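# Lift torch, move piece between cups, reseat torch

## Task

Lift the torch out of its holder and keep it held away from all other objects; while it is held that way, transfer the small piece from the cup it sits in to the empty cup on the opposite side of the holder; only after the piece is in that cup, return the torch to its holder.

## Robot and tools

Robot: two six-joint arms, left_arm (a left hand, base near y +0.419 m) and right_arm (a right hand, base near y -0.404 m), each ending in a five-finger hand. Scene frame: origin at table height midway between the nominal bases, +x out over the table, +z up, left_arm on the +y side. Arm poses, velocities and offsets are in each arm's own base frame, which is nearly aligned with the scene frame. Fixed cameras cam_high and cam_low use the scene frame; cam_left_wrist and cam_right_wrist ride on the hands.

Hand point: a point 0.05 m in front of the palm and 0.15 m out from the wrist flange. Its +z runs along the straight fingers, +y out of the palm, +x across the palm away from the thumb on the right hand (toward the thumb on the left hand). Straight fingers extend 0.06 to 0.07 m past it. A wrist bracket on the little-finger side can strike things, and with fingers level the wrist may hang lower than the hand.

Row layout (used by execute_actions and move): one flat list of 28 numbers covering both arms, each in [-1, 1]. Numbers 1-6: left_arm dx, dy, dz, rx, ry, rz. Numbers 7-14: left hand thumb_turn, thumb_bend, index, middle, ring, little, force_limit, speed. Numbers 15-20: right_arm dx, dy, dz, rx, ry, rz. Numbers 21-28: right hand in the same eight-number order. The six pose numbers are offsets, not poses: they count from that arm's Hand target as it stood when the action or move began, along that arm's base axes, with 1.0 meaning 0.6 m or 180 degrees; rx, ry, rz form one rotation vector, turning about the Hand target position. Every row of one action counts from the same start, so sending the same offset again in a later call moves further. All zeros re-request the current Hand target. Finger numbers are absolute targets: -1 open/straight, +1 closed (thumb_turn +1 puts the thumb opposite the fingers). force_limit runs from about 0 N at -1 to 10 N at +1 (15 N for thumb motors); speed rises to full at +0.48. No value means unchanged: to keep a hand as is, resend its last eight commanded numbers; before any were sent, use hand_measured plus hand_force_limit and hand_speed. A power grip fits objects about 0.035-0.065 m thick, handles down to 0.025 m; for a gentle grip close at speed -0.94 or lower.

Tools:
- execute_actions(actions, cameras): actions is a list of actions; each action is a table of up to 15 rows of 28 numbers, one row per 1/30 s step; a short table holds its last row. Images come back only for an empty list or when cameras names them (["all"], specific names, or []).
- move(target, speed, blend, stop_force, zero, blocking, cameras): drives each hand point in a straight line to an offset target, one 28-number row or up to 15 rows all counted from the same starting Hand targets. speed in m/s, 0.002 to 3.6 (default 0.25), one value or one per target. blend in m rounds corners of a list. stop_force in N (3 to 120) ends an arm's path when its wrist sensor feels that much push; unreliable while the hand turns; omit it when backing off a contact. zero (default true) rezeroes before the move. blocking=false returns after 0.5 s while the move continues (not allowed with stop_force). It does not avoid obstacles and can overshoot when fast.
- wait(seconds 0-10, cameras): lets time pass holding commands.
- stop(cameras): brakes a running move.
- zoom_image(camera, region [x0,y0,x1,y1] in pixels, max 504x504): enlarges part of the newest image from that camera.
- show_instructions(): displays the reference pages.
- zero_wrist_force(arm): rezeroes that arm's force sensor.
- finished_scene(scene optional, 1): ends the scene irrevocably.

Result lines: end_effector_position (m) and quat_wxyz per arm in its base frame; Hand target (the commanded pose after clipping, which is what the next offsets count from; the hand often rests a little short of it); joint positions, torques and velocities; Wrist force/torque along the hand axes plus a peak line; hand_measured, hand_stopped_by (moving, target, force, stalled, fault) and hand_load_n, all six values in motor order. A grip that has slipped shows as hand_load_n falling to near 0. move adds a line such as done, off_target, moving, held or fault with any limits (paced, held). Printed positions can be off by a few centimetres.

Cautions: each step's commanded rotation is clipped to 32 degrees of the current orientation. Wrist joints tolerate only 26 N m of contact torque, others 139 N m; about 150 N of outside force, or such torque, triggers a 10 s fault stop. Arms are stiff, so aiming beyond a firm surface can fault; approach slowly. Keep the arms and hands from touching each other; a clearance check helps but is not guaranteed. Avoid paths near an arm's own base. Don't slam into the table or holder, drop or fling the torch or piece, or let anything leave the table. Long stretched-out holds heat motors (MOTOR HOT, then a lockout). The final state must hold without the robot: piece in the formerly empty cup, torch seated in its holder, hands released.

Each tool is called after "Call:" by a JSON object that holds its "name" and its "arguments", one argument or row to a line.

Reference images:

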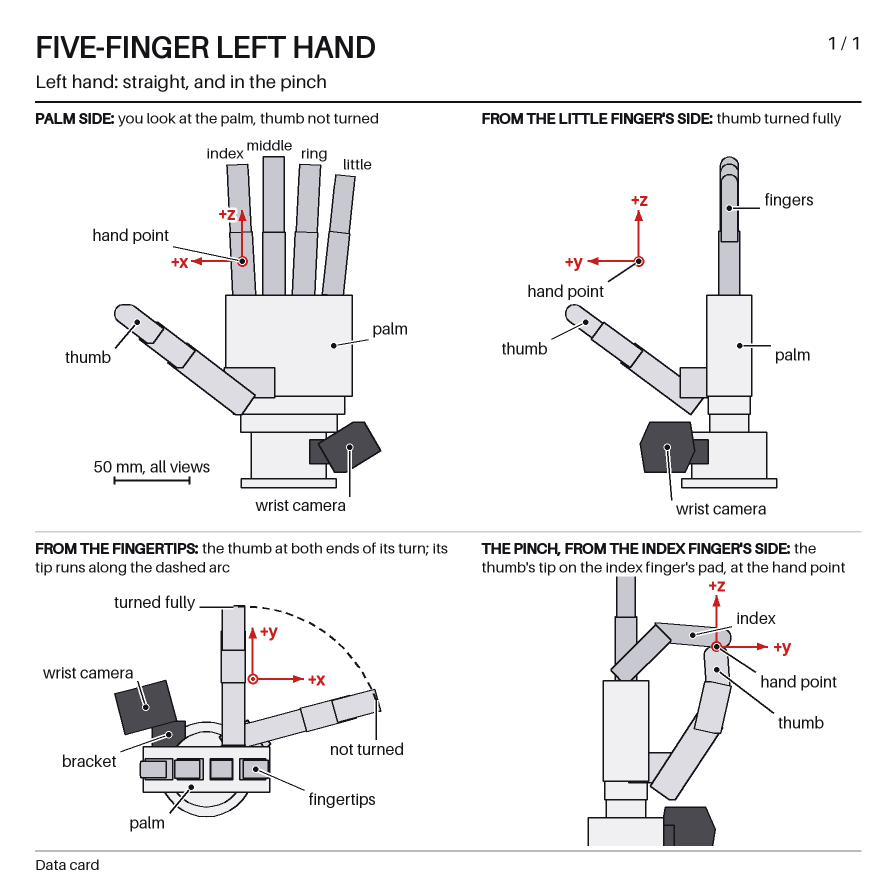

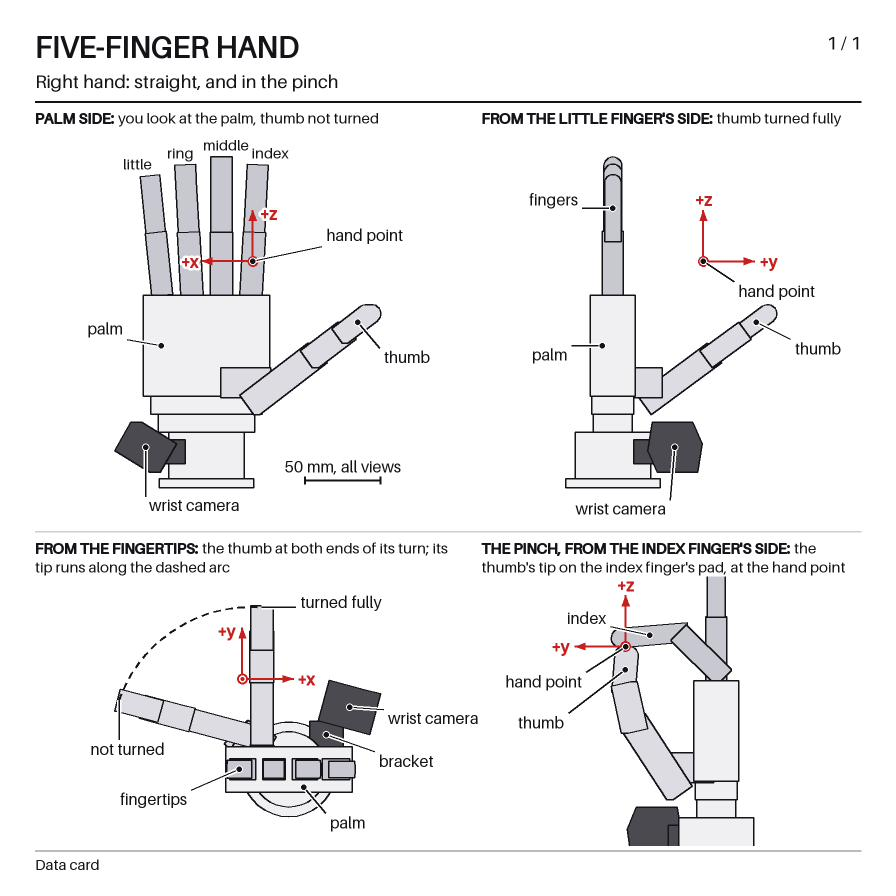

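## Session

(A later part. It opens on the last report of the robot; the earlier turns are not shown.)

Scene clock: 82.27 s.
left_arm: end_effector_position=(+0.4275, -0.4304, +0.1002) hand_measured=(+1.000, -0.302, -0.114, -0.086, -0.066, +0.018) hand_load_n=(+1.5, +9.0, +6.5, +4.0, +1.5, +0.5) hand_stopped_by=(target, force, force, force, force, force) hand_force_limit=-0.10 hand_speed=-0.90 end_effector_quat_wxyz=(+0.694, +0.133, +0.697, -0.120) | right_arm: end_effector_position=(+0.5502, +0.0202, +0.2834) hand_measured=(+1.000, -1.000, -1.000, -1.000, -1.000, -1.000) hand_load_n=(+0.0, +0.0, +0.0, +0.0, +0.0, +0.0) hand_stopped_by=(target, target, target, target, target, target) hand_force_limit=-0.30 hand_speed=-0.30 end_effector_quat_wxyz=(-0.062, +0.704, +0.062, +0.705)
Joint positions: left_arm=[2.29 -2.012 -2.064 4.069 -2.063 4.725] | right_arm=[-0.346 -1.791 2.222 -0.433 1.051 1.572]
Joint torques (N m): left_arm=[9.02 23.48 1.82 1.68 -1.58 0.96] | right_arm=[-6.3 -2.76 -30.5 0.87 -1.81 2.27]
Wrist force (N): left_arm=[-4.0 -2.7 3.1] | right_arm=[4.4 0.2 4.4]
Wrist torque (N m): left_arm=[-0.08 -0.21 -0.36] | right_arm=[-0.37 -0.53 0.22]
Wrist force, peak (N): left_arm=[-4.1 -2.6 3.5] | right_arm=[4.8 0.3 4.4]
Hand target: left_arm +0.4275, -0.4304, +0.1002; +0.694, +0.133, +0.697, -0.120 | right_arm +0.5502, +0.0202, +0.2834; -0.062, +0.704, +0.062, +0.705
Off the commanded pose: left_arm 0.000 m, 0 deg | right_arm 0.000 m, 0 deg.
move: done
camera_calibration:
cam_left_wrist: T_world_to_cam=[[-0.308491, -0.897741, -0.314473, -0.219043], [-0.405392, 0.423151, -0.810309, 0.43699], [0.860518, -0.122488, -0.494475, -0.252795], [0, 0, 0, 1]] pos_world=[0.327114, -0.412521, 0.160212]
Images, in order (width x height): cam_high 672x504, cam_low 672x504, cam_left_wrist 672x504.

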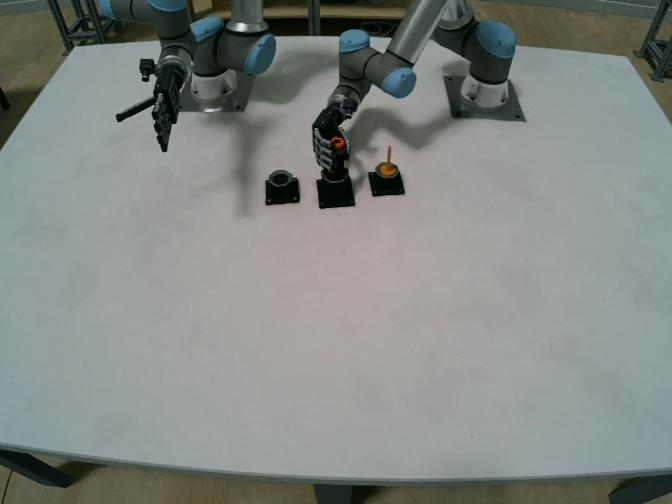

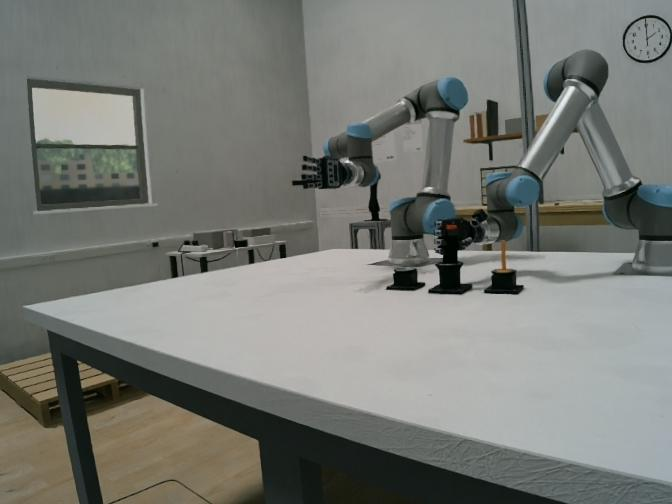

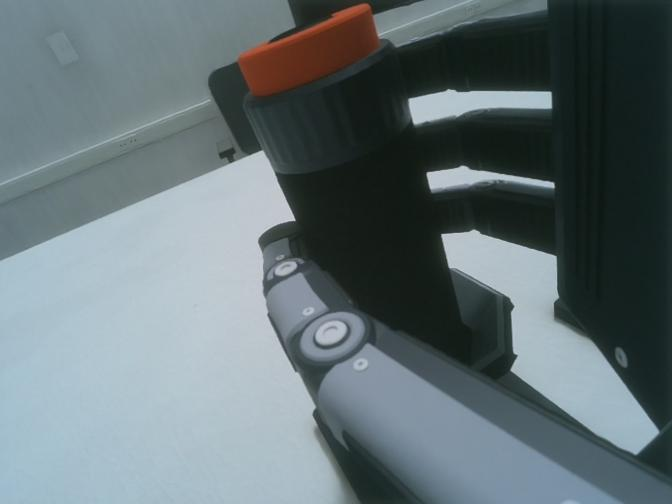

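Call:
{"name": "move", "arguments": {
  "target": [
    [0,0,0,0,0,0,1,-0.45,-0.35,-0.35,-0.35,-0.35,-0.1,-0.75,0,0,0,0,0,0,1,-1,-1,-1,-1,-1,-0.3,-0.3],
    [0,0,0,0,0,0,1,-1,-1,-1,-1,-1,-0.1,-0.2,0,0,0,0,0,0,1,-1,-1,-1,-1,-1,-0.3,-0.3]
  ],
  "cameras": ["cam_low","cam_high","cam_left_wrist"]
}}

Call:
{"name": "zoom_image", "arguments": {
  "camera": "cam_low",
  "region": [400, 180, 530, 310]
}}

Scene clock: 84.20 s.
left_arm: end_effector_position=(+0.4275, -0.4304, +0.1002) hand_measured=(+1.000, -1.000, -1.000, -1.000, -1.000, -1.000) hand_load_n=(+0.5, +0.0, +0.0, +0.0, +0.0, +0.0) hand_stopped_by=(target, target, target, target, target, target) hand_force_limit=-0.10 hand_speed=-0.20 end_effector_quat_wxyz=(+0.694, +0.133, +0.697, -0.120) | right_arm: end_effector_position=(+0.5502, +0.0202, +0.2834) hand_measured=(+1.000, -1.000, -1.000, -1.000, -1.000, -1.000) hand_load_n=(+0.5, +0.0, +0.0, +0.0, +0.0, +0.5) hand_stopped_by=(target, target, target, target, target, target) hand_force_limit=-0.30 hand_speed=-0.30 end_effector_quat_wxyz=(-0.062, +0.704, +0.062, +0.705)
Joint positions: left_arm=[2.29 -2.012 -2.064 4.069 -2.063 4.725] | right_arm=[-0.346 -1.791 2.222 -0.433 1.051 1.572]
Joint torques (N m): left_arm=[7.88 38.01 21.91 1.85 -1.09 1.11] | right_arm=[-6.39 -2.83 -30.2 0.9 -1.78 2.2]
Wrist force (N): left_arm=[0.9 0.0 -1.0] | right_arm=[4.6 0.2 4.2]
Wrist torque (N m): left_arm=[-0.02 -0.06 -0.29] | right_arm=[-0.35 -0.55 0.24]
Wrist force, peak (N): left_arm=[-4.3 -2.6 3.3] | right_arm=[4.7 0.5 4.4]
Hand target: left_arm +0.4275, -0.4304, +0.1002; +0.694, +0.133, +0.697, -0.120 | right_arm +0.5502, +0.0202, +0.2834; -0.062, +0.704, +0.062, +0.705
Off the commanded pose: left_arm 0.000 m, 0 deg | right_arm 0.000 m, 0 deg.
move: done
camera_calibration:
cam_left_wrist: T_world_to_cam=[[-0.308491, -0.897741, -0.314473, -0.219075], [-0.405392, 0.423151, -0.810309, 0.436909], [0.860518, -0.122488, -0.494475, -0.252845], [0, 0, 0, 1]] pos_world=[0.327114, -0.412521, 0.160112]
Images, in order (width x height): cam_high 672x504, cam_low 672x504, cam_left_wrist 672x504.

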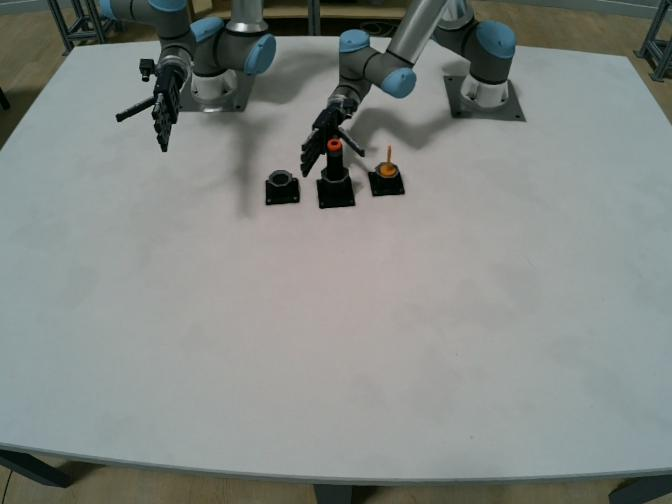

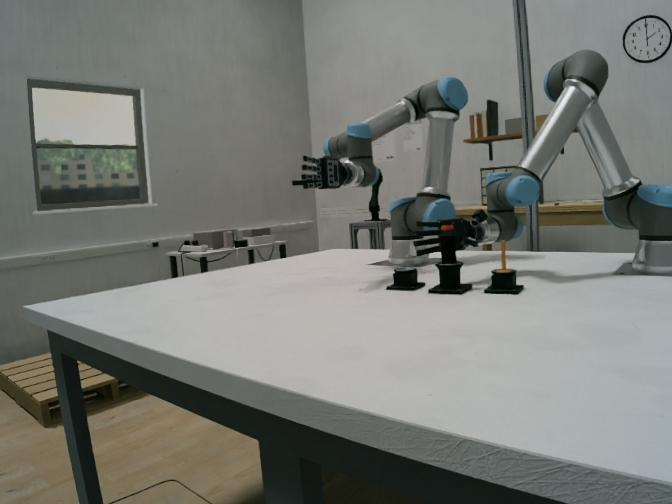

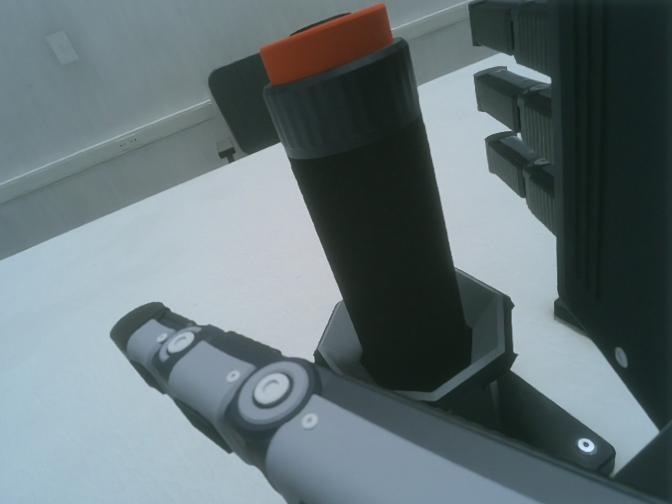

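Scaled by 3.877 from the camera's 672x504 image, which has a finer 960x720 frame.

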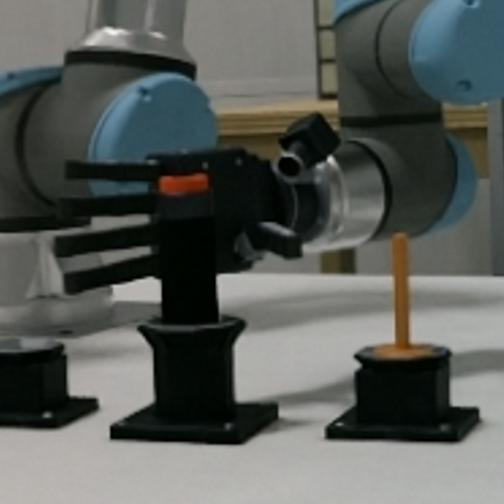

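Call:
{"name": "move", "arguments": {
  "target": [
    [-0.203,0.074,0,0,0,0,1,-1,-1,-1,-1,-1,-0.1,-0.2,0,0,0,0,0,0,1,-1,-1,-1,-1,-1,-0.3,-0.3],
    [-0.203,0.074,0.2,0,0,0,1,-1,-1,-1,-1,-1,-0.1,-0.2,0,0,0,0,0,0,1,-1,-1,-1,-1,-1,-0.3,-0.3]
  ],
  "cameras": ["cam_low","cam_high","cam_left_wrist"],
  "speed": 0.15,
  "blend": 0.02
}}

Call:
{"name": "zoom_image", "arguments": {
  "camera": "cam_low",
  "region": [370, 210, 540, 310]
}}

Call:
{"name": "zoom_image", "arguments": {
  "camera": "cam_high",
  "region": [240, 120, 430, 230]
}}

Scene clock: 86.93 s.
left_arm: end_effector_position=(+0.3057, -0.3860, +0.2201) hand_measured=(+1.000, -1.000, -1.000, -1.000, -1.000, -1.000) hand_load_n=(+0.5, +0.0, +0.0, +0.0, +0.0, +0.0) hand_stopped_by=(target, target, target, target, target, target) hand_force_limit=-0.10 hand_speed=-0.20 end_effector_quat_wxyz=(+0.694, +0.133, +0.697, -0.120) | right_arm: end_effector_position=(+0.5502, +0.0202, +0.2834) hand_measured=(+1.000, -1.000, -1.000, -1.000, -1.000, -1.000) hand_load_n=(+0.0, -0.5, +0.0, +0.0, +0.0, +0.0) hand_stopped_by=(target, target, target, target, target, target) hand_force_limit=-0.30 hand_speed=-0.30 end_effector_quat_wxyz=(-0.062, +0.704, +0.062, +0.705)
Joint positions: left_arm=[2.093 -1.618 -2.169 3.778 -2.259 4.723] | right_arm=[-0.346 -1.791 2.222 -0.433 1.051 1.572]
Joint torques (N m): left_arm=[-9.91 28.39 24.44 -0.82 -1.61 -1.36] | right_arm=[-6.06 -3.24 -30.32 0.88 -1.73 2.17]
Wrist force (N): left_arm=[0.8 0.1 -0.9] | right_arm=[4.4 0.4 4.2]
Wrist torque (N m): left_arm=[-0.02 -0.05 -0.20] | right_arm=[-0.32 -0.53 0.24]
Wrist force, peak (N): left_arm=[1.2 0.2 -1.5] | right_arm=[4.7 0.3 4.4]
Hand target: left_arm +0.3057, -0.3860, +0.2202; +0.694, +0.133, +0.697, -0.120 | right_arm +0.5502, +0.0202, +0.2834; -0.062, +0.704, +0.062, +0.705
Off the commanded pose: left_arm 0.000 m, 0 deg | right_arm 0.000 m, 0 deg.
move: done
camera_calibration:
cam_left_wrist: T_world_to_cam=[[-0.308476, -0.897732, -0.314513, -0.179041], [-0.405312, 0.423168, -0.81034, 0.465979], [0.860561, -0.122495, -0.494399, -0.0832909], [0, 0, 0, 1]] pos_world=[0.205314, -0.368121, 0.280112]
Images, in order (width x height): cam_high 672x504, cam_low 672x504, cam_left_wrist 672x504.

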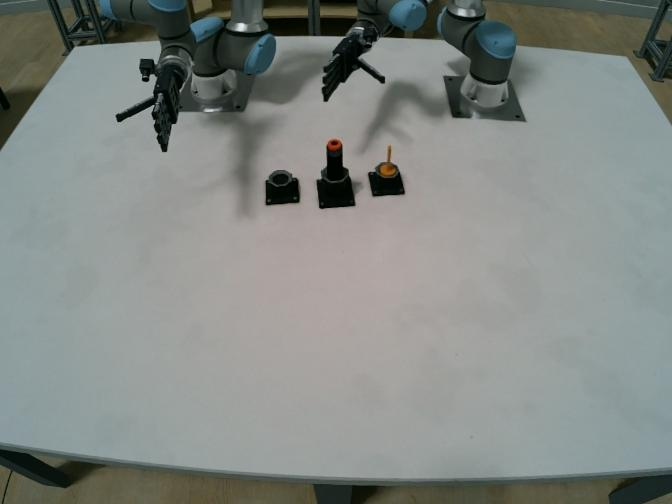

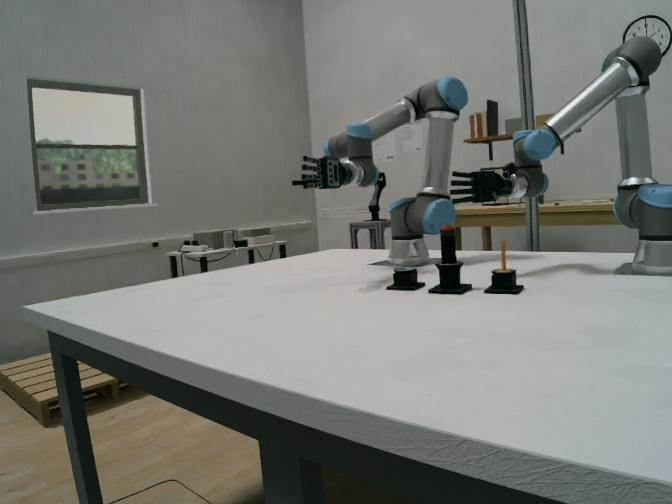

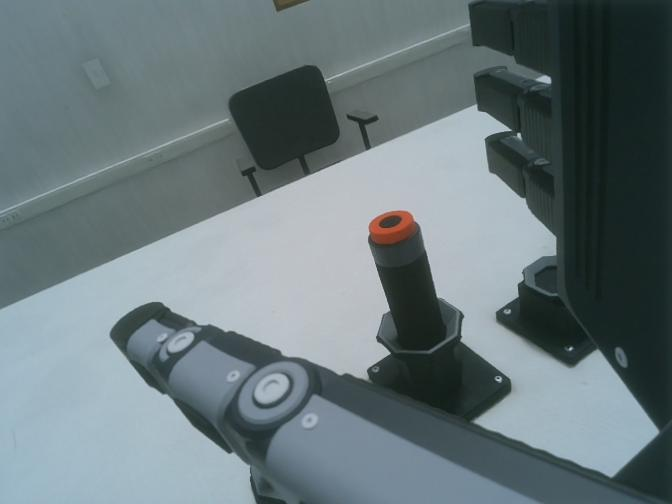

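Scaled by 2.965 from the camera's 672x504 image, which has a finer 960x720 frame.

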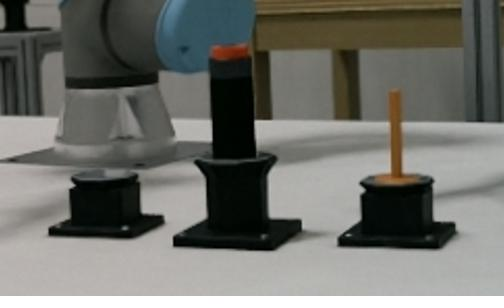

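Scaled by 2.653 from the camera's 672x504 image, which has a finer 960x720 frame.

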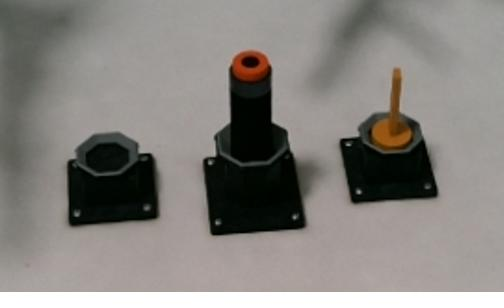

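Call:
{"name": "finished_scene", "arguments": {

}}

The scene is finished: the task was done.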